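# Place black cylinder and water bottle in cardboard box

## Task

Get both the black cylinder and the water bottle inside the cardboard box while the box stays upright on the table, then leave the robot touching none of the three.

## Robot and tools

Robot: two arms with sixteen-motor hands. left_arm (base near y = +0.325 m) carries a left hand; right_arm (base near y = -0.252 m) carries a right hand, its mirror image. Arm names are not image sides.

Scene frame: origin at table-top height, midway between the nominal bases; +x out over the table, +y toward left_arm, +z up. Reported end_effector_position (metres) and end_effector_quat_wxyz are in this frame. They can be off by a few centimetres, more at long reach.

Hand point axes (right hand): +z runs along straight fingers toward the tips; +x crosses the palm away from the thumb; +y points out of the palm face. On the left hand +x points toward the thumb. The palm face sits at y = -0.062. Straight fingertips reach about z = +0.12. A rigid mast near the wrist on the palm side (x +0.05 to +0.10, z -0.16 to -0.11; sign of x flips on the left hand) can strike things.

execute_actions(actions, cameras). actions is a list of actions. Each action is a table of at most 15 rows, one per 1/30 s step, lasting 0.5 s in all; a shorter table repeats its final row. Each row is one flat list of 48 numbers, each in [-1, 1], covering both arms even if only one moves:
1-6: left_arm dx, dy, dz, rx, ry, rz
7-22: left hand's sixteen hinge goals
23-24: left current_limit, speed
25-30: right_arm dx, dy, dz, rx, ry, rz
31-46: right hand's sixteen hinge goals
47-48: right current_limit, speed

Arm numbers are offsets, not poses. They are measured in the Hand target's own axes, from the Hand target as it was when that action began; every row of an action counts from that same start, not from the row before. Scale: 1.0 = 0.6 m for dx, dy, dz and 180 degrees for the rotation vector rx, ry, rz. Sending the same offset in a later action moves the target further. All zeros re-requests the present target. Each step, commanded orientation is clipped to within 40 degrees of the measured one. The hand often stops short of the target (friction, weight, elbow sag under load, which is worst when carrying); if it rests short, send the remaining distance, and command higher when lifting. Near the first joint's axis a small move can swing the whole arm.

Hand numbers are absolute goals, not offsets. Order for each hand: index_mcp, index_abd, index_pip, index_dip, middle_mcp, middle_abd, middle_pip, middle_dip, ring_mcp, ring_abd, ring_pip, ring_dip, thumb_cmc, thumb_axl, thumb_mcp, thumb_ipl. Each maps linearly between the hinge stops (degrees at +1, at -1; value when straight):
_mcp (-18, +128; +0.75), knuckle curls toward the palm going toward -1
_abd (-60, +60; +0.00), sideways swing
_pip (-29, +108; +0.58)
_dip (-21, +117; +0.70)
thumb_cmc (-20, +120; +0.71), toward -1 brings the thumb round in front of the palm
thumb_axl (-27, +140; +0.68), rolls the thumb about its own line
thumb_mcp (-69, +109; +0.23), thumb_ipl (-77, +108; +0.17) bend it.
A 0 is a real goal. To keep a hand as is, resend its hand_goal, hand_current_limit and hand_speed. current_limit maps -1..+1 to 0..550 mA (floor 11 mA); speed gives (speed+1)/2 of 8.5 rad/s. Initial values: current_limit +0.4, speed -0.6; settings persist. Grip force grows with how far the goal lies past the object surface; resending hand_measured as goals loosens a grip.

cameras: names to return images from, ["all"], or []; omitted means all only when actions is empty. Names: cam_high, cam_low, cam_left_wrist, cam_right_wrist (each 896x504). An unknown name voids the call.

Results: per-arm Hand target (base for the next offsets), end-effector pose, joint positions, velocities (may be shown as "within noise" or omitted), joint torques (include arm weight; numbers 3 and 4 wrap at ±28 N m; positive toward larger joint angle), motor temperatures, and per hand: hand_goal, hand_measured, hand_current_ma (positive pushes toward -1), hand_state (moving, goal, blocked, overload), hand_current_limit, hand_speed. MOTOR HOT appears at 85 °C; at 100 °C that arm goes limp for 30-60 s (OVER-TEMPERATURE FAULT). Holding loads, long reach and pushing into unreachable poses heat motors, even while idle. During any arm stop, new hand numbers are discarded.

zoom_image(camera, region): region [x0, y0, x1, y1] in pixels of that camera's most recent image, at most 504 by 504; only cameras in the latest images.
read_manual(section): licence texts only; does not move anything.
finished_scene(scene=1): ends the scene for good; the result must hold with the robot not touching anything.

Timing: the scene keeps running while replies are written, holding the last command.

Avoid: dropping objects or releasing them while moving, slamming or hard pushes, striking fixed or heavy parts, letting anything fall far or off the table (failure), any contact or squeeze between the two arms or hands (can end the scene), and knocking the box over. Loose objects may get brief random nudges.

Each tool is called after "Request:" by a JSON object that holds its "method" and its "body".

## Session

Request:
{"method": "execute_actions", "body": {"actions": []}}

Scene clock: 0.00 s.
left_arm: end_effector_position=(+0.6779, +0.3605, +0.2560) hand_goal=(+0.754, +0.000, +0.576, +0.696, +0.754, +0.000, +0.576, +0.696, +0.754, +0.000, +0.576, +0.696, +0.714, +0.678, +0.226, +0.168) hand_measured=(+0.754, +0.000, +0.576, +0.696, +0.754, +0.000, +0.576, +0.696, +0.754, +0.000, +0.576, +0.696, +0.714, +0.678, +0.226, +0.168) hand_current_ma=(+0, +0, +0, +0, +0, +0, +0, +0, +0, +0, +0, +0, +0, +0, +0, +0) hand_state=(goal, goal, goal, goal, goal, goal, goal, goal, goal, goal, goal, goal, goal, goal, goal, goal) hand_current_limit=0.40 hand_speed=-0.60 end_effector_quat_wxyz=(+0.391, +0.092, +0.813, -0.422) | right_arm: end_effector_position=(+0.7886, -0.1996, +0.2408) hand_goal=(+0.754, +0.000, +0.576, +0.696, +0.754, +0.000, +0.576, +0.696, +0.754, +0.000, +0.576, +0.696, +0.714, +0.678, +0.226, +0.168) hand_measured=(+0.754, +0.000, +0.576, +0.696, +0.754, +0.000, +0.576, +0.696, +0.754, +0.000, +0.576, +0.696, +0.714, +0.678, +0.226, +0.168) hand_current_ma=(+0, +0, +0, +0, +0, +0, +0, +0, +0, +0, +0, +0, +0, +0, +0, +0) hand_state=(goal, goal, goal, goal, goal, goal, goal, goal, goal, goal, goal, goal, goal, goal, goal, goal) hand_current_limit=0.40 hand_speed=-0.60 end_effector_quat_wxyz=(+0.153, +0.656, -0.365, +0.642)
Joint positions: left_arm=[0.195 1.617 1.377 -0.494 1.04 -1.621] | right_arm=[0.339 2.143 1.845 0.044 1.037 2.065]
Joint velocities: within noise
Joint torques (N m): no reading
Motor temperatures (°C): left_arm=[32 33 30 30 34 33] | right_arm=[31 29 31 32 32 32]
Heat: left arm: hottest wrist yaw 34 °C; right arm: hottest wrist pitch 32 °C.
Hand target: left_arm +0.6861, +0.3619, +0.2729; +0.404, +0.100, +0.807, -0.419 | right_arm +0.7942, -0.1978, +0.2513; +0.146, +0.647, -0.370, +0.650

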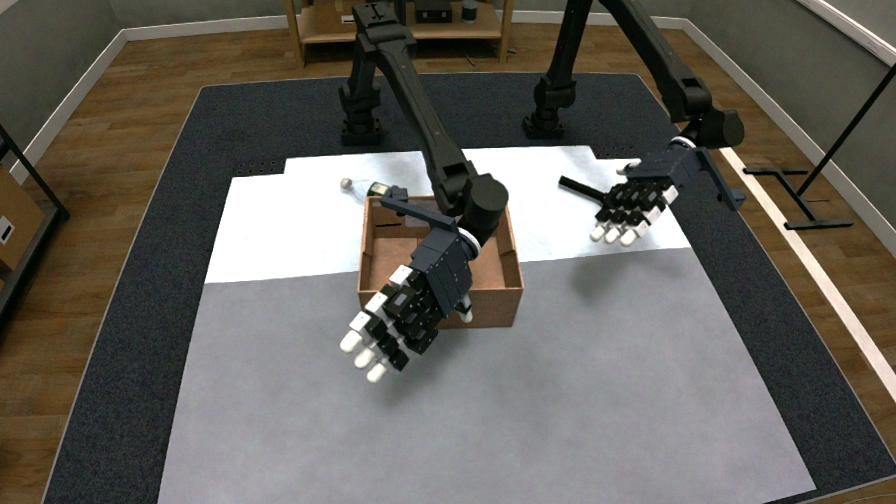

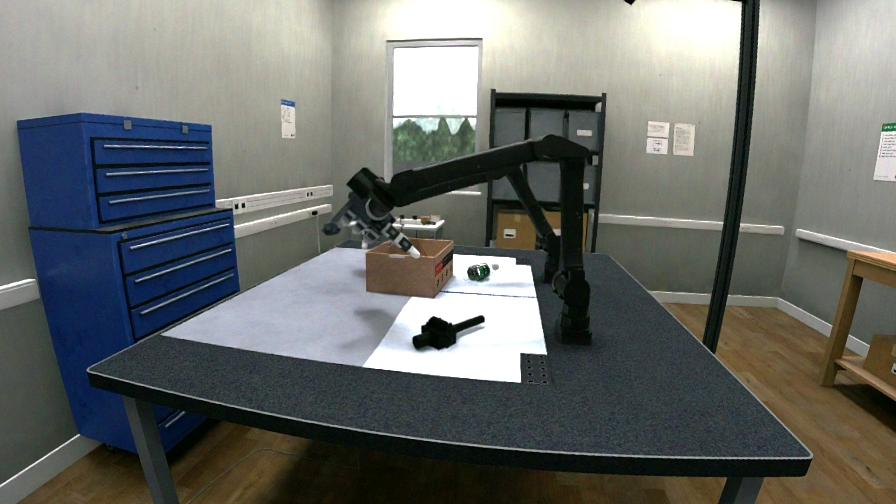

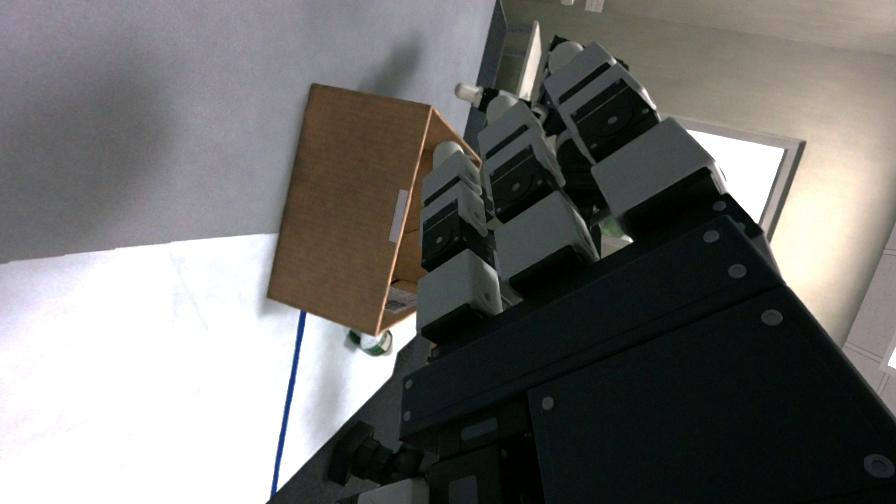

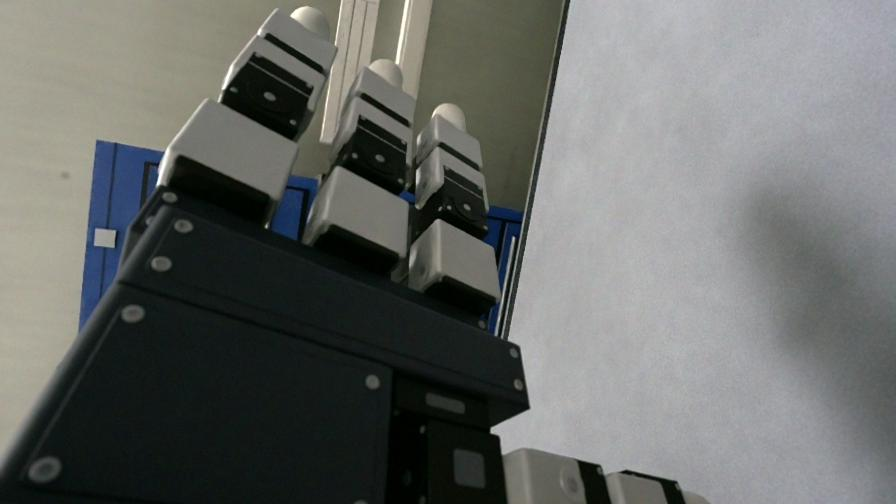

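Request:
{"method": "zoom_image", "body": {"camera": "cam_low", "region": [300, 160, 620, 380]}}

Request:
{"method": "zoom_image", "body": {"camera": "cam_high", "region": [500, 100, 760, 280]}}

Request:
{"method": "zoom_image", "body": {"camera": "cam_high", "region": [300, 140, 560, 350]}}

Scaled by 1.575 from the camera's 896x504 image, which has a finer 1280x720 frame.

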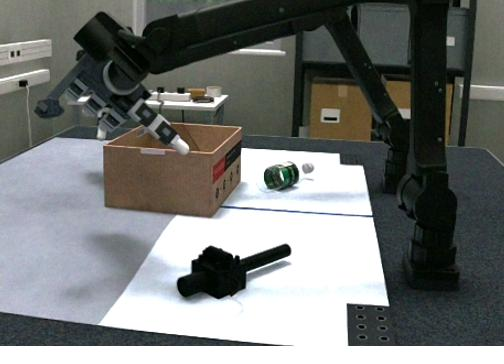

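Scaled by 1.938 from the camera's 896x504 image, which has a finer 1280x720 frame.

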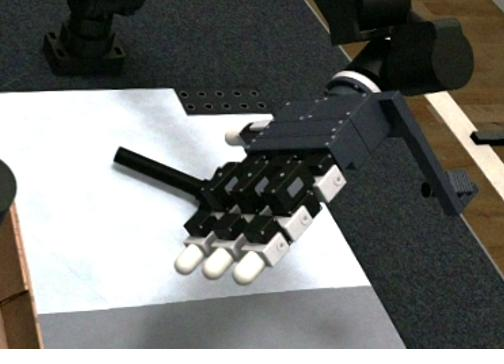

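Scaled by 1.938 from the camera's 896x504 image, which has a finer 1280x720 frame.

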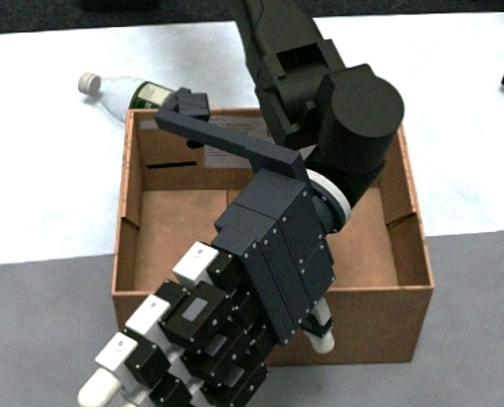

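Request:
{"method": "execute_actions", "body": {"actions": [[[-0.05,-0.05,-0.095,0,0,0,0.754,0,0.576,0.696,0.754,0,0.576,0.696,0.754,0,0.576,0.696,0.714,0.678,0.226,0.168,0.4,-0.6,0.145,0.116,-0.055,0,0,0,0.754,0,0.576,0.696,0.754,0,0.576,0.696,0.754,0,0.576,0.696,0.714,0.678,0.226,0.168,0.4,-0.6]],[[-0.05,-0.05,-0.095,0,0,0,0.754,0,0.576,0.696,0.754,0,0.576,0.696,0.754,0,0.576,0.696,0.714,0.678,0.226,0.168,0.4,-0.6,0.145,0.116,-0.055,0,0,0,0.754,0,0.576,0.696,0.754,0,0.576,0.696,0.754,0,0.576,0.696,0.714,0.678,0.226,0.168,0.4,-0.6]],[[-0.05,-0.05,-0.095,0,0,0,0.754,0,0.576,0.696,0.754,0,0.576,0.696,0.754,0,0.576,0.696,0.714,0.678,0.226,0.168,0.4,-0.6,0.145,0.116,-0.055,0,0,0,0.754,0,0.576,0.696,0.754,0,0.576,0.696,0.754,0,0.576,0.696,0.714,0.678,0.226,0.168,0.4,-0.6]],[[0,0,0,-0.083,0.0105,-0.11,0.754,0,0.576,0.696,0.754,0,0.576,0.696,0.754,0,0.576,0.696,0.714,0.678,0.226,0.168,0.4,-0.6,0,0,0,-0.0756,-0.1,0.0927,0.754,0,0.576,0.696,0.754,0,0.576,0.696,0.754,0,0.576,0.696,0.714,0.678,0.226,0.168,0.4,-0.6]],[[0,0,0,-0.083,0.0105,-0.11,0.754,0,0.576,0.696,0.754,0,0.576,0.696,0.754,0,0.576,0.696,0.714,0.678,0.226,0.168,0.4,-0.6,0,0,0,-0.0756,-0.1,0.0927,0.754,0,0.576,0.696,0.754,0,0.576,0.696,0.754,0,0.576,0.696,0.714,0.678,0.226,0.168,0.4,-0.6]],[[0,0,0,-0.083,0.0105,-0.11,0.754,0,0.576,0.696,0.754,0,0.576,0.696,0.754,0,0.576,0.696,0.714,0.678,0.226,0.168,0.4,-0.6,0,0,0,-0.0756,-0.1,0.0927,0.754,0,0.576,0.696,0.754,0,0.576,0.696,0.754,0,0.576,0.696,0.714,0.678,0.226,0.168,0.4,-0.6]]], "cameras": ["all"]}}

Scene clock: 244.57 s.
left_arm: end_effector_position=(+0.5941, +0.4508, +0.4376) hand_goal=(+0.754, +0.000, +0.576, +0.696, +0.754, +0.000, +0.576, +0.696, +0.754, +0.000, +0.576, +0.696, +0.714, +0.678, +0.226, +0.168) hand_measured=(+0.746, +0.000, +0.576, +0.696, +0.746, +0.000, +0.576, +0.696, +0.748, +0.000, +0.576, +0.696, +0.708, +0.678, +0.224, +0.168) hand_current_ma=(-4, +0, +0, +0, -5, +0, +0, +0, -4, +0, +0, +0, -3, +0, +0, +0) hand_state=(goal, goal, goal, goal, goal, goal, goal, goal, goal, goal, goal, goal, goal, goal, goal, goal) hand_current_limit=0.40 hand_speed=-0.60 end_effector_quat_wxyz=(+0.189, -0.304, +0.899, -0.251) | right_arm: end_effector_position=(+0.5400, -0.3516, +0.4274) hand_goal=(+0.754, +0.000, +0.576, +0.696, +0.754, +0.000, +0.576, +0.696, +0.754, +0.000, +0.576, +0.696, +0.714, +0.678, +0.226, +0.168) hand_measured=(+0.752, +0.002, +0.576, +0.696, +0.752, +0.002, +0.576, +0.696, +0.752, +0.002, +0.576, +0.696, +0.712, +0.678, +0.224, +0.166) hand_current_ma=(-4, +4, +1, +0, -4, +4, +1, +0, -4, +4, +1, +0, -4, -1, -5, -4) hand_state=(goal, goal, goal, goal, goal, goal, goal, goal, goal, goal, goal, goal, goal, goal, goal, goal) hand_current_limit=0.40 hand_speed=-0.60 end_effector_quat_wxyz=(+0.175, +0.660, -0.394, +0.616)
Joint positions: left_arm=[0.232 1.844 2.399 -1.673 0.47 -2.072] | right_arm=[0.184 1.355 1.311 -0.27 0.948 2.089]
Joint torques (N m): left_arm=[-1.38 -14.45 13.08 0.75 0.38 0.03] | right_arm=[-0.44 -9.52 13.82 1.36 0.35 0.05]
Motor temperatures (°C): left_arm=[32 38 38 30 34 32] | right_arm=[31 34 40 31 32 32]
Heat: left arm: hottest shoulder 38 °C; right arm: hottest elbow 40 °C.
Hand target: left_arm +0.6027, +0.4508, +0.4478; +0.118, -0.437, +0.861, -0.230 | right_arm +0.5507, -0.3496, +0.4492; +0.042, +0.650, -0.639, +0.410
Off the commanded pose: left_arm 0.013 m, 18 deg | right_arm 0.024 m, 68 deg; orientation clipped; orientation clipped at the end of an earlier action of this call.
joint sent to its limit (left arm) — joint 4 (wrist pitch), lower limit; joint 6 (wrist roll), lower limit. The joint targets are off in position and orientation.
joint sent to its limit (right arm) — joint 6 (wrist roll), upper limit. The joint targets are off in position and orientation.

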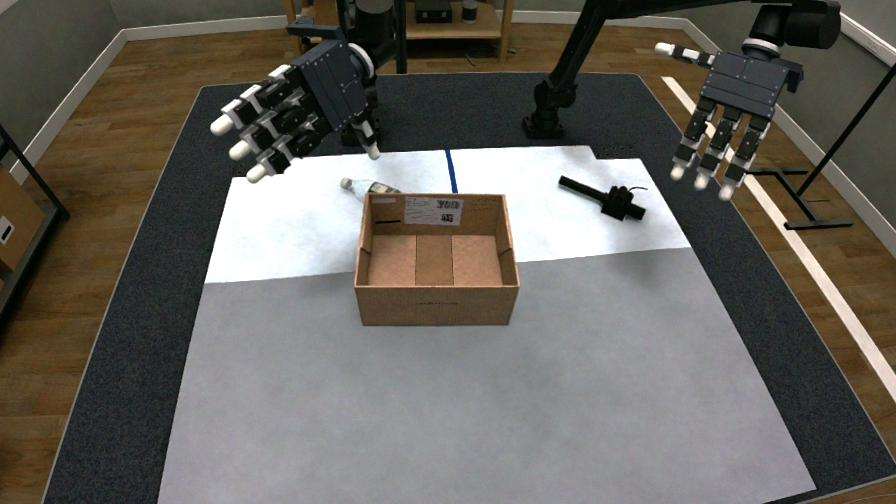

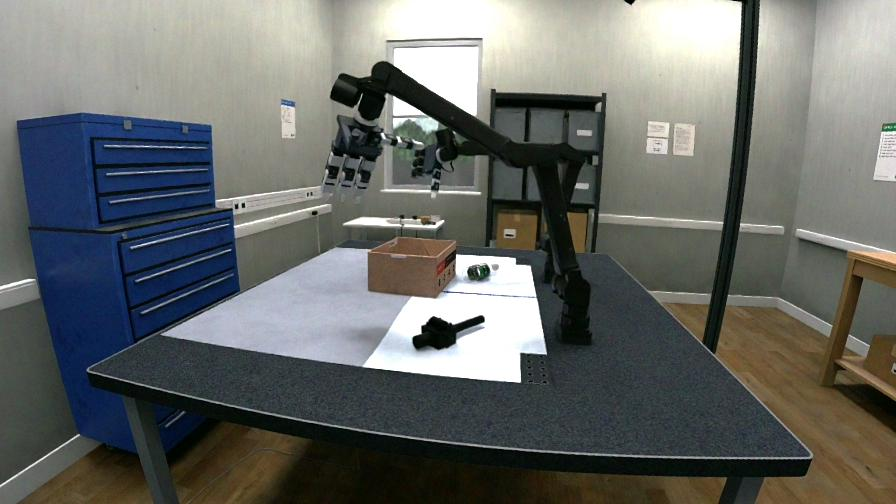

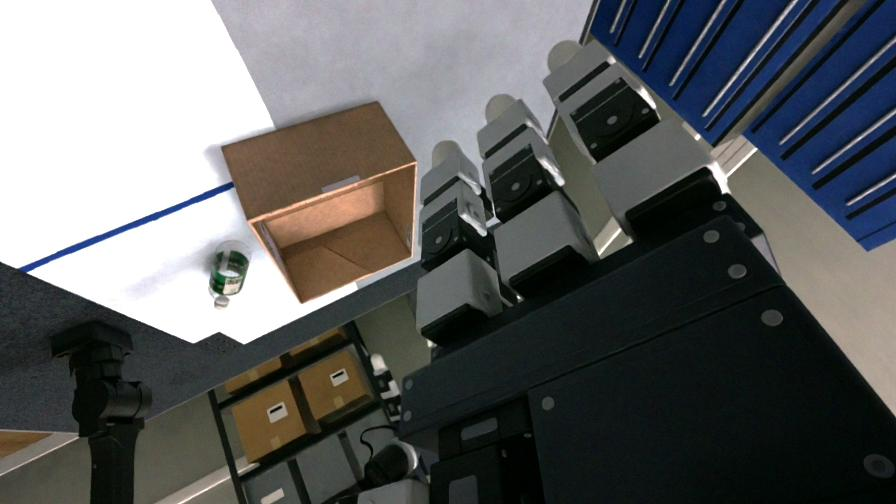

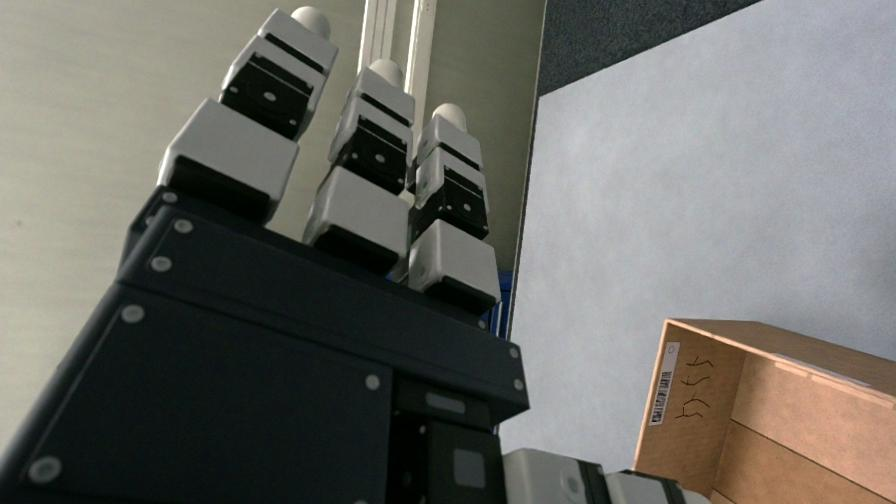

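Request:
{"method": "zoom_image", "body": {"camera": "cam_high", "region": [540, 160, 680, 240]}}

Request:
{"method": "zoom_image", "body": {"camera": "cam_high", "region": [320, 150, 540, 340]}}

Request:
{"method": "zoom_image", "body": {"camera": "cam_low", "region": [350, 220, 550, 380]}}

Scaled by 3.600 from the camera's 896x504 image, which has a finer 1280x720 frame.

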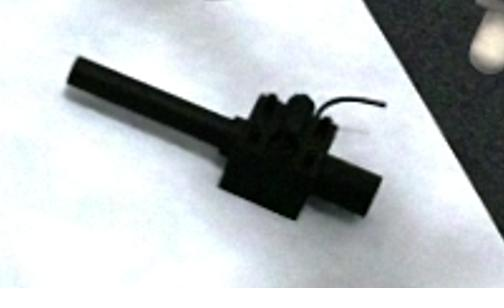

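Scaled by 2.291 from the camera's 896x504 image, which has a finer 1280x720 frame.

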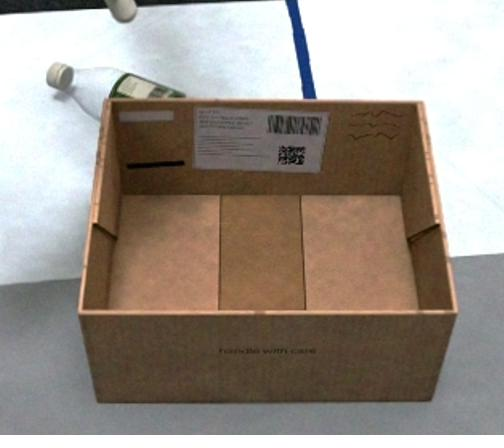

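Scaled by 2.520 from the camera's 896x504 image, which has a finer 1280x720 frame.

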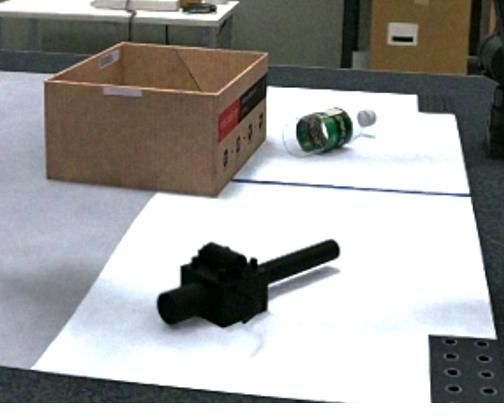

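Request:
{"method": "execute_actions", "body": {"actions": [[[0.099,0.174,0.089,0,0,0,0.616,0,-0.007,0.261,0.616,0,-0.007,0.261,0.616,0,-0.007,0.261,-0.571,0.678,0.225,-0.049,0.4,-0.6,0,0,0,0.0466,0.1746,-0.3312,0.754,0,0.576,0.696,0.754,0,0.576,0.696,0.754,0,0.576,0.696,0.714,0.678,0.226,0.168,0.4,-0.6]],[[0.099,0.174,0.089,0.212,0.007,0.005,0.616,0,-0.007,0.261,0.616,0,-0.007,0.261,0.616,0,-0.007,0.261,-0.571,0.678,0.225,-0.049,0.4,-0.6,0,0,0,0,0,-0.2,0.754,0,0.576,0.696,0.754,0,0.576,0.696,0.754,0,0.576,0.696,0.714,0.678,0.226,0.168,0.4,-0.6]],[[0,0,0,0,0,0,0.616,0,-0.007,0.261,0.616,0,-0.007,0.261,0.616,0,-0.007,0.261,-0.571,0.678,0.225,-0.049,0.4,-0.6,0,0,0,0,0,-0.2,0.754,0,0.576,0.696,0.754,0,0.576,0.696,0.754,0,0.576,0.696,0.714,0.678,0.226,0.168,0.4,-0.6]],[[0,0,0,0,0,0,0.616,0,-0.007,0.261,0.616,0,-0.007,0.261,0.616,0,-0.007,0.261,-0.571,0.678,0.225,-0.049,0.4,-0.6,0,0,0,0,0,-0.2,0.754,0,0.576,0.696,0.754,0,0.576,0.696,0.754,0,0.576,0.696,0.714,0.678,0.226,0.168,0.4,-0.6]]], "cameras": ["all"]}}

Scene clock: 636.20 s.
left_arm: end_effector_position=(+0.4293, +0.4325, +0.2478) hand_goal=(+0.616, +0.000, -0.006, +0.262, +0.616, +0.000, -0.006, +0.262, +0.616, +0.000, -0.006, +0.262, -0.570, +0.678, +0.226, -0.048) hand_measured=(+0.610, +0.000, -0.004, +0.266, +0.610, +0.000, -0.004, +0.266, +0.610, +0.000, -0.004, +0.264, -0.570, +0.678, +0.224, -0.046) hand_current_ma=(-3, +0, +1, +1, -4, +0, +1, +1, -3, +0, +0, +1, +0, +0, -1, +0) hand_state=(goal, goal, goal, goal, goal, goal, goal, goal, goal, goal, goal, goal, goal, goal, goal, goal) hand_current_limit=0.40 hand_speed=-0.60 end_effector_quat_wxyz=(+0.213, -0.326, +0.770, -0.506) | right_arm: end_effector_position=(+0.5533, -0.3485, +0.4407) hand_goal=(+0.754, +0.000, +0.576, +0.696, +0.754, +0.000, +0.576, +0.696, +0.754, +0.000, +0.576, +0.696, +0.714, +0.678, +0.226, +0.168) hand_measured=(+0.762, +0.000, +0.576, +0.696, +0.760, +0.000, +0.576, +0.696, +0.760, +0.000, +0.576, +0.696, +0.722, +0.678, +0.224, +0.166) hand_current_ma=(+19, +0, +1, +0, +16, +0, +1, +0, +17, +0, +1, +0, +19, -1, -5, -4) hand_state=(goal, goal, goal, goal, goal, goal, goal, goal, goal, goal, goal, goal, goal, goal, goal, goal) hand_current_limit=0.40 hand_speed=-0.60 end_effector_quat_wxyz=(+0.621, +0.598, +0.507, +0.014)
Joint positions: left_arm=[0.557 1.272 1.09 -0.936 1.112 -2.072] | right_arm=[0.081 1.166 0.892 -0.088 0.865 -0.402]
Joint torques (N m): left_arm=[0.03 -9.52 8.28 1.33 1.56 0.04] | right_arm=[-1.38 -8.53 8.64 2.71 0.14 -0.15]
Motor temperatures (°C): left_arm=[32 37 41 30 32 32] | right_arm=[31 32 50 31 32 32]
Heat: left arm: hottest elbow 41 °C; right arm: hottest elbow 50 °C.
Hand target: left_arm +0.4300, +0.4304, +0.2506; +0.247, -0.366, +0.743, -0.503 | right_arm +0.5507, -0.3496, +0.4492; +0.639, +0.580, +0.505, +0.024
Off the commanded pose: left_arm 0.004 m, 7 deg | right_arm 0.009 m, 3 deg.
joint sent to its limit (left arm) — joint 6 (wrist roll), lower limit. The joint targets are off in position and orientation.

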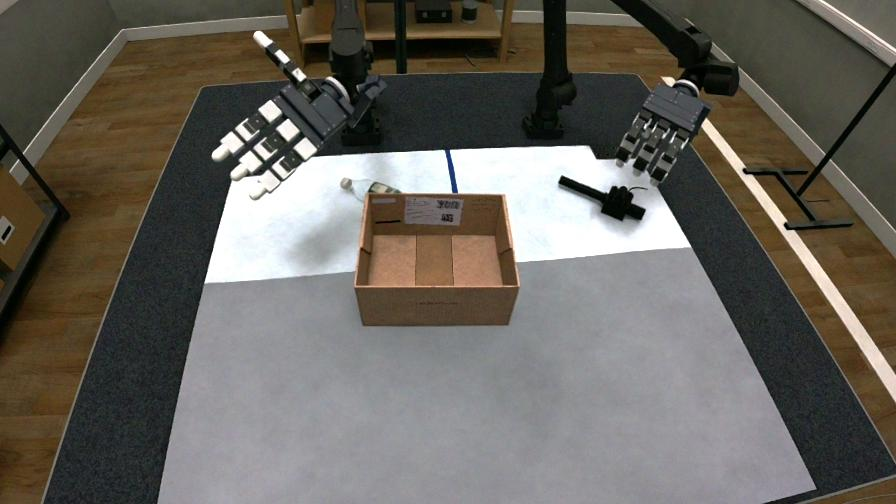

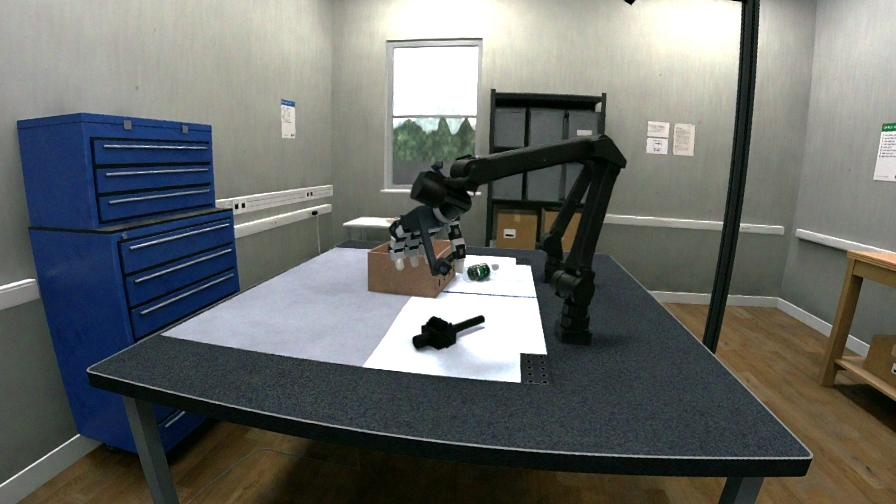

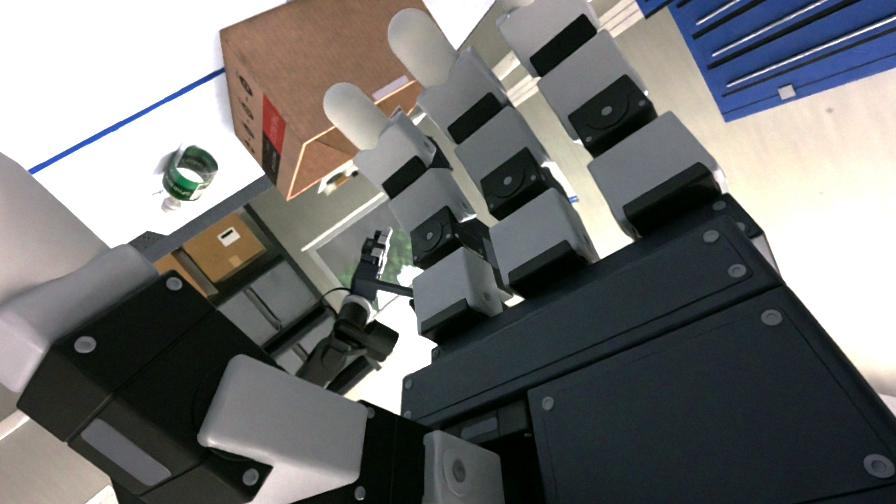

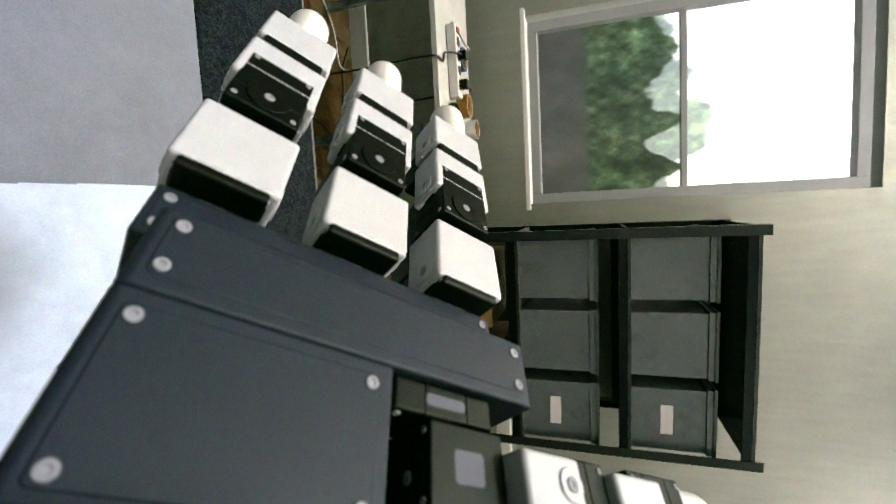

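Request:
{"method": "zoom_image", "body": {"camera": "cam_high", "region": [540, 60, 760, 240]}}

Scaled by 2.291 from the camera's 896x504 image, which has a finer 1280x720 frame.

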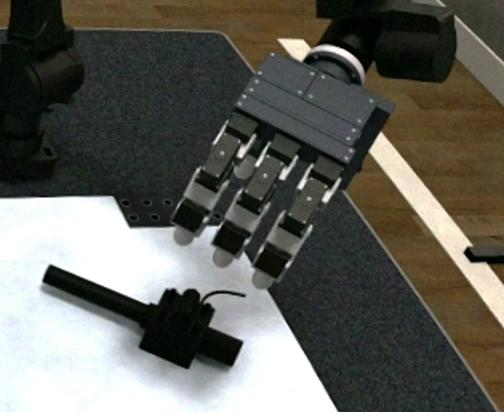

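Request:
{"method": "execute_actions", "body": {"actions": [[[0.012,0.09,0.0433,0,0,0,0.616,0,-0.007,0.261,0.616,0,-0.007,0.261,0.616,0,-0.007,0.261,-0.571,0.678,0.225,-0.049,0.4,-0.6,0,0,0,0,0,-0.2,0.754,0,0.576,0.696,0.754,0,0.576,0.696,0.754,0,0.576,0.696,0.714,0.678,0.226,0.168,0.4,-0.6]],[[0.012,0.09,0.0433,-0.0088,0.0338,0.0138,0.616,0,-0.007,0.261,0.616,0,-0.007,0.261,0.616,0,-0.007,0.261,-0.571,0.678,0.225,-0.049,0.4,-0.6,0,0,0,0,0,-0.2,0.754,0,0.576,0.696,0.754,0,0.576,0.696,0.754,0,0.576,0.696,0.714,0.678,0.226,0.168,0.4,-0.6]],[[0,0,0,0,0,0,0.616,0,-0.007,0.261,0.616,0,-0.007,0.261,0.616,0,-0.007,0.261,-0.571,0.678,0.225,-0.049,0.4,-0.6,0.191,0.0015,-0.194,0,0,0,0.754,0,0.576,0.696,0.754,0,0.576,0.696,0.754,0,0.576,0.696,0.714,0.678,0.226,0.168,0.4,-0.6]],[[0,0,0,0,0,0,0.616,0,-0.007,0.261,0.616,0,-0.007,0.261,0.616,0,-0.007,0.261,-0.571,0.678,0.225,-0.049,0.4,-0.6,0.191,0.0015,-0.194,-0.0565,0.0194,-0.195,0.754,0,0.576,0.696,0.754,0,0.576,0.696,0.754,0,0.576,0.696,-0.2,0.678,0.226,0.168,0.4,-0.6]],[[0,0,0,0,0,0,0.616,0,-0.007,0.261,0.616,0,-0.007,0.261,0.616,0,-0.007,0.261,-0.571,0.678,0.225,-0.049,0.4,-0.6,0,0,0,-0.0565,0.0194,-0.195,0.616,0,0.2,0.4,0.616,0,0.2,0.4,0.616,0,0.2,0.4,-0.571,0.678,0.225,-0.049,0.4,-0.6]],[[0,0,0,0,0,0,0.616,0,-0.007,0.261,0.616,0,-0.007,0.261,0.616,0,-0.007,0.261,-0.571,0.678,0.225,-0.049,0.4,-0.6,0,0,0,0,0,0,0.616,0,0.2,0.4,0.616,0,0.2,0.4,0.616,0,0.2,0.4,-0.571,0.678,0.225,-0.049,0.4,-0.6]]], "cameras": ["all"]}}

Scene clock: 743.00 s.
left_arm: end_effector_position=(+0.4237, +0.4139, +0.1339) hand_goal=(+0.616, +0.000, -0.006, +0.262, +0.616, +0.000, -0.006, +0.262, +0.616, +0.000, -0.006, +0.262, -0.570, +0.678, +0.226, -0.048) hand_measured=(+0.610, +0.000, -0.004, +0.266, +0.608, +0.000, -0.004, +0.266, +0.610, +0.000, -0.004, +0.264, -0.570, +0.678, +0.224, -0.046) hand_current_ma=(-4, +0, +1, +1, -4, +0, +1, +1, -4, +0, +0, +1, +0, +0, -1, +0) hand_state=(goal, goal, goal, goal, goal, goal, goal, goal, goal, goal, goal, goal, goal, goal, goal, goal) hand_current_limit=0.40 hand_speed=-0.60 end_effector_quat_wxyz=(+0.205, -0.313, +0.776, -0.507) | right_arm: end_effector_position=(+0.2989, -0.2134, +0.2550) hand_goal=(+0.616, +0.000, +0.200, +0.400, +0.616, +0.000, +0.200, +0.400, +0.616, +0.000, +0.200, +0.400, -0.570, +0.678, +0.226, -0.048) hand_measured=(+0.610, -0.002, +0.202, +0.402, +0.610, -0.002, +0.202, +0.402, +0.610, -0.002, +0.202, +0.402, -0.568, +0.678, +0.224, -0.046) hand_current_ma=(-17, -4, +3, +4, -13, -3, +2, +5, -12, -3, +3, +5, +3, -1, -4, +4) hand_state=(goal, goal, goal, goal, goal, goal, goal, goal, goal, goal, goal, goal, goal, goal, goal, goal) hand_current_limit=0.40 hand_speed=-0.60 end_effector_quat_wxyz=(+0.177, -0.342, +0.794, -0.471)
Joint positions: left_arm=[0.522 1.35 0.845 -0.607 1.106 -2.074] | right_arm=[0.552 0.769 0.806 -1.207 1.005 -2.083]
Joint torques (N m): left_arm=[-0.26 -9 8.1 1.46 0.98 0.02] | right_arm=[-1.14 -0.56 12.77 0.64 0.55 -0.13]
Motor temperatures (°C): left_arm=[32 37 38 30 34 32] | right_arm=[31 31 42 31 32 32]
Heat: left arm: hottest elbow 38 °C; right arm: hottest elbow 42 °C.
Hand target: left_arm +0.4276, +0.4141, +0.1310; +0.213, -0.326, +0.770, -0.506 | right_arm +0.3088, -0.2092, +0.2803; +0.208, -0.358, +0.788, -0.455
Off the commanded pose: left_arm 0.005 m, 2 deg | right_arm 0.027 m, 4 deg.
joint sent to its limit (left arm) — joint 6 (wrist roll), lower limit. The joint targets are off in position, not in orientation.
joint sent to its limit (right arm) — joint 6 (wrist roll), lower limit. The joint targets are off in position and orientation.

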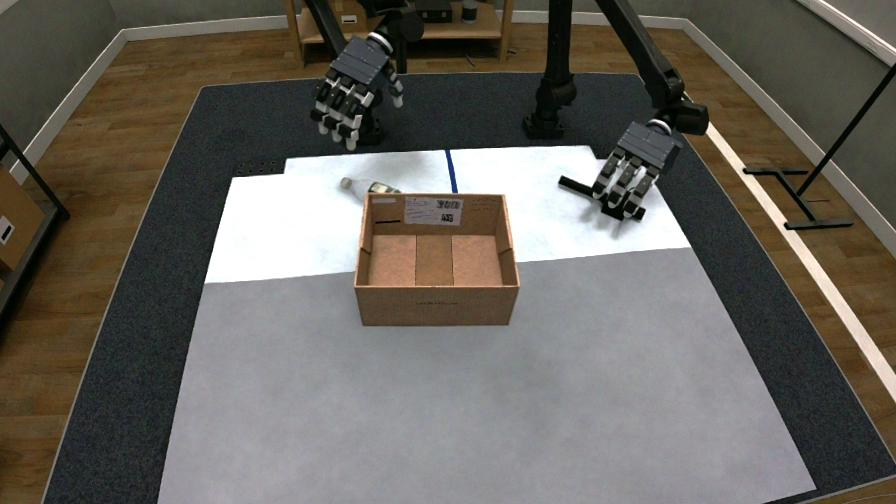

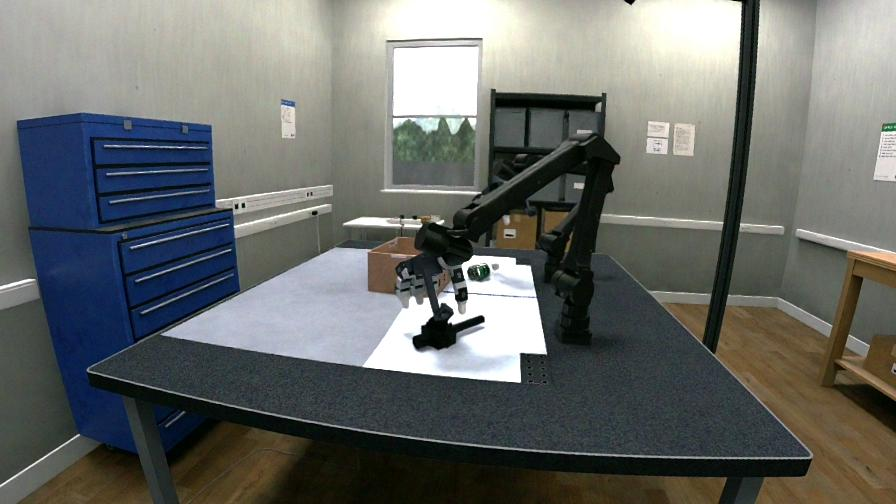

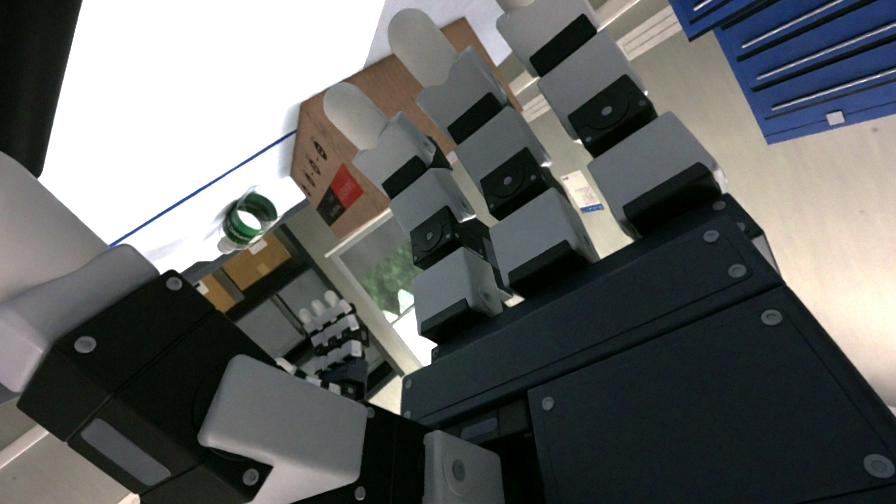

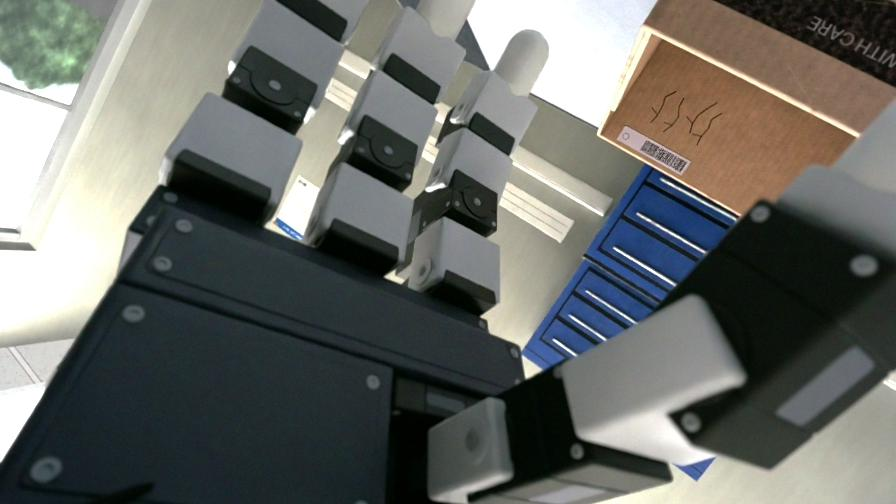

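Request:
{"method": "zoom_image", "body": {"camera": "cam_high", "region": [540, 100, 720, 240]}}

Request:
{"method": "zoom_image", "body": {"camera": "cam_low", "region": [370, 200, 530, 360]}}

Request:
{"method": "zoom_image", "body": {"camera": "cam_left_wrist", "region": [0, 0, 504, 504]}}

Scaled by 2.800 from the camera's 896x504 image, which has a finer 1280x720 frame.

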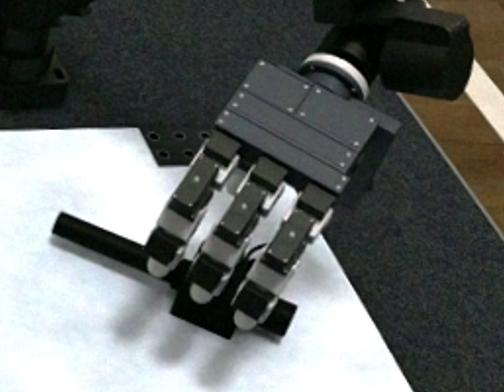

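Scaled by 3.150 from the camera's 896x504 image, which has a finer 1280x720 frame.

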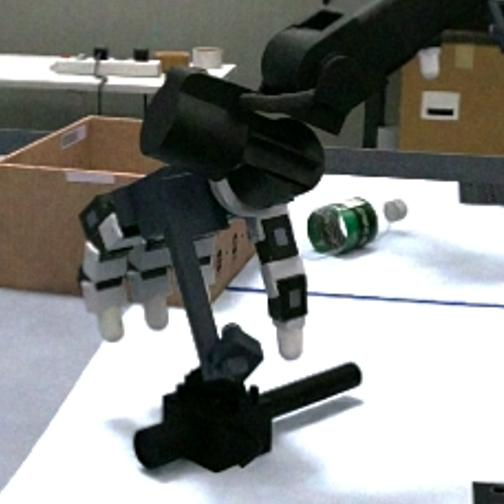

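Scaled by 1.000.

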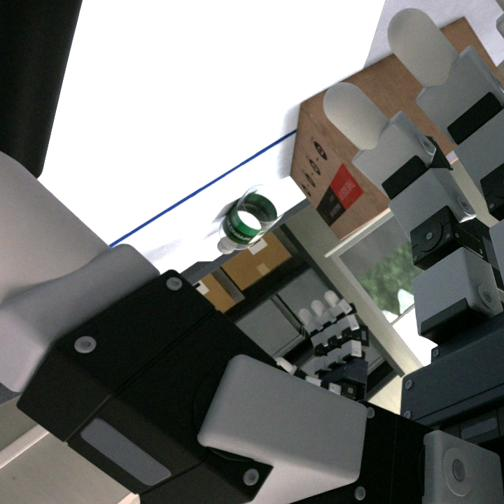

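Request:
{"method": "execute_actions", "body": {"actions": [[[-0.002,0.061,0.0194,0,0,0,0.616,0,-0.007,0.261,0.616,0,-0.007,0.261,0.616,0,-0.007,0.261,-0.571,0.678,0.225,-0.049,0.4,-0.6,-0.04,0.086,0.0427,0,0,0,0.753,0,0.139,0.261,0.753,0,0.139,0.261,0.753,0,0.139,0.261,-0.571,0.678,0.225,-0.049,0.4,-0.6]],[[-0.002,0.061,0.0194,0,0,0,0.616,0,-0.007,0.261,0.616,0,-0.007,0.261,0.616,0,-0.007,0.261,-0.571,0.678,0.225,-0.049,0.4,-0.6,-0.04,0.086,0.0427,0,0,0,0.753,0,0.139,0.261,0.753,0,0.139,0.261,0.753,0,0.139,0.261,-0.571,0.678,0.225,-0.049,0.4,-0.6]]], "cameras": ["all"]}}

Request:
{"method": "zoom_image", "body": {"camera": "cam_high", "region": [540, 100, 720, 240]}}

Request:
{"method": "zoom_image", "body": {"camera": "cam_low", "region": [370, 200, 530, 360]}}

Request:
{"method": "zoom_image", "body": {"camera": "cam_high", "region": [290, 80, 450, 220]}}

Scene clock: 811.03 s.
left_arm: end_effector_position=(+0.4225, +0.4165, +0.0583) hand_goal=(+0.616, +0.000, -0.006, +0.262, +0.616, +0.000, -0.006, +0.262, +0.616, +0.000, -0.006, +0.262, -0.570, +0.678, +0.226, -0.048) hand_measured=(+0.610, +0.000, -0.004, +0.266, +0.608, +0.000, -0.004, +0.266, +0.610, +0.000, -0.004, +0.264, -0.570, +0.678, +0.224, -0.046) hand_current_ma=(-4, +0, +1, +1, -4, +0, +1, +1, -4, +0, +0, +1, +0, +0, -1, +0) hand_state=(goal, goal, goal, goal, goal, goal, goal, goal, goal, goal, goal, goal, goal, goal, goal, goal) hand_current_limit=0.40 hand_speed=-0.60 end_effector_quat_wxyz=(+0.209, -0.315, +0.775, -0.506) | right_arm: end_effector_position=(+0.3300, -0.1699, +0.1648) hand_goal=(+0.754, +0.000, +0.140, +0.262, +0.754, +0.000, +0.140, +0.262, +0.754, +0.000, +0.140, +0.262, -0.570, +0.678, +0.226, -0.048) hand_measured=(+0.740, -0.002, +0.142, +0.264, +0.742, -0.002, +0.142, +0.264, +0.742, -0.002, +0.142, +0.264, -0.570, +0.678, +0.224, -0.046) hand_current_ma=(-42, -4, +2, +5, -36, -3, +2, +5, -37, -3, +2, +5, +1, -1, -4, +4) hand_state=(goal, goal, goal, goal, goal, goal, goal, goal, goal, goal, goal, goal, goal, goal, goal, goal) hand_current_limit=0.40 hand_speed=-0.60 end_effector_quat_wxyz=(+0.202, -0.364, +0.786, -0.456)
Joint positions: left_arm=[0.529 1.486 0.74 -0.363 1.106 -2.074] | right_arm=[0.617 0.93 0.644 -0.865 0.988 -2.078]
Joint torques (N m): left_arm=[0.21 -8.64 6.78 1.7 1.06 -0.03] | right_arm=[-0.73 -2.37 8.38 1.61 0.59 -0.02]
Motor temperatures (°C): left_arm=[32 36 37 30 34 32] | right_arm=[31 30 48 31 33 32]
Heat: left arm: hottest elbow 37 °C; right arm: hottest elbow 48 °C.
Hand target: left_arm +0.4237, +0.4212, +0.0546; +0.213, -0.326, +0.770, -0.506 | right_arm +0.3352, -0.1682, +0.1654; +0.208, -0.358, +0.788, -0.455
Off the commanded pose: left_arm 0.006 m, 1 deg | right_arm 0.005 m, 1 deg.
joint sent to its limit (left arm) — joint 6 (wrist roll), lower limit. The joint targets are off in position, not in orientation.

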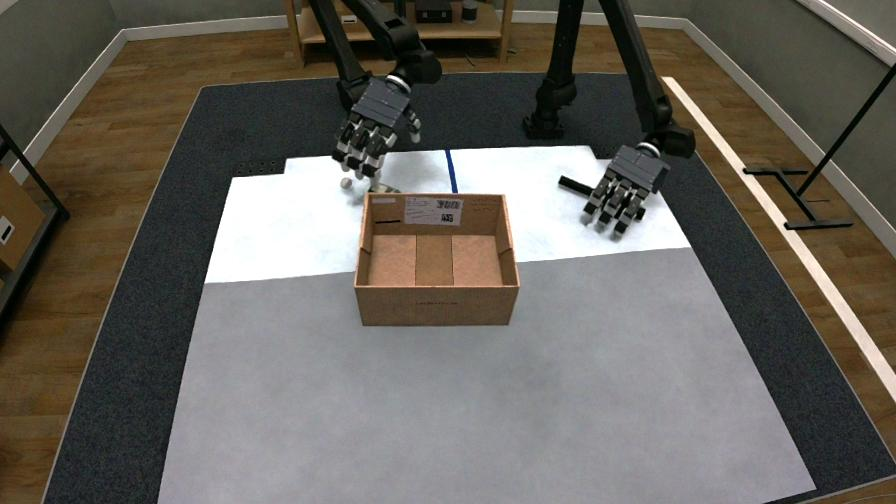

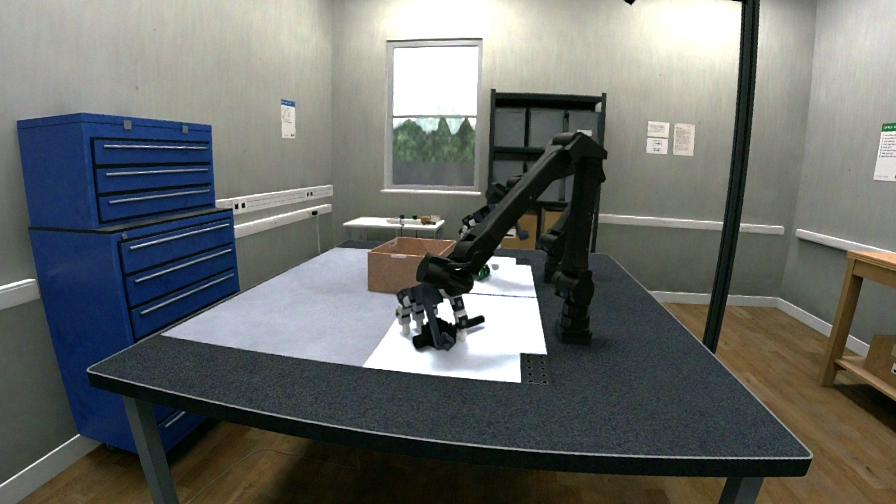

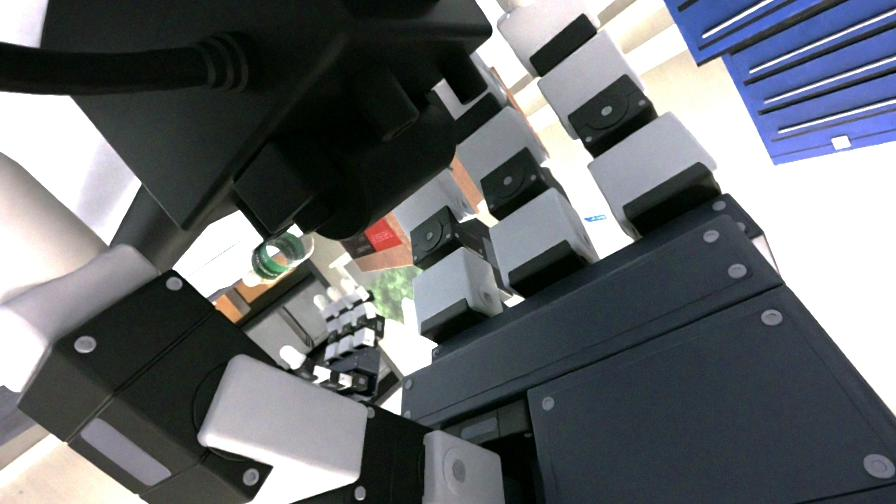

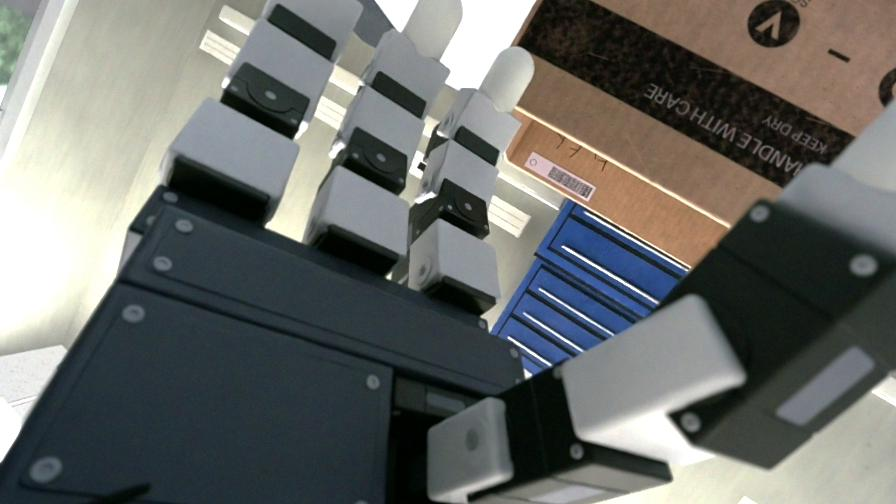

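Scaled by 2.800 from the camera's 896x504 image, which has a finer 1280x720 frame.

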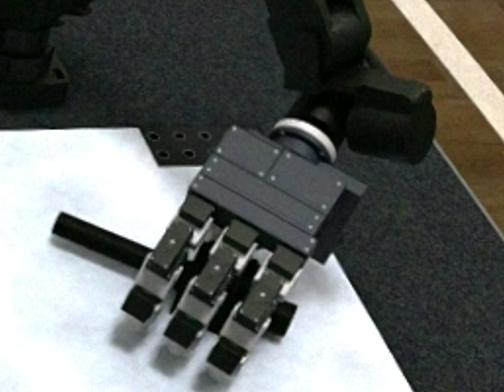

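Scaled by 3.150 from the camera's 896x504 image, which has a finer 1280x720 frame.

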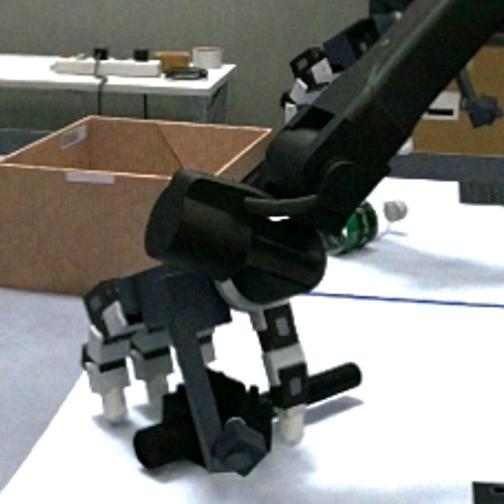

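Scaled by 3.150 from the camera's 896x504 image, which has a finer 1280x720 frame.

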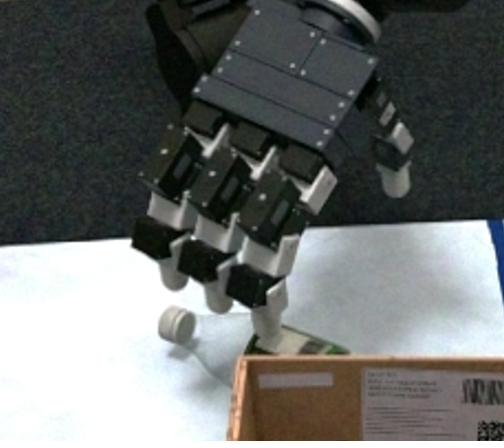

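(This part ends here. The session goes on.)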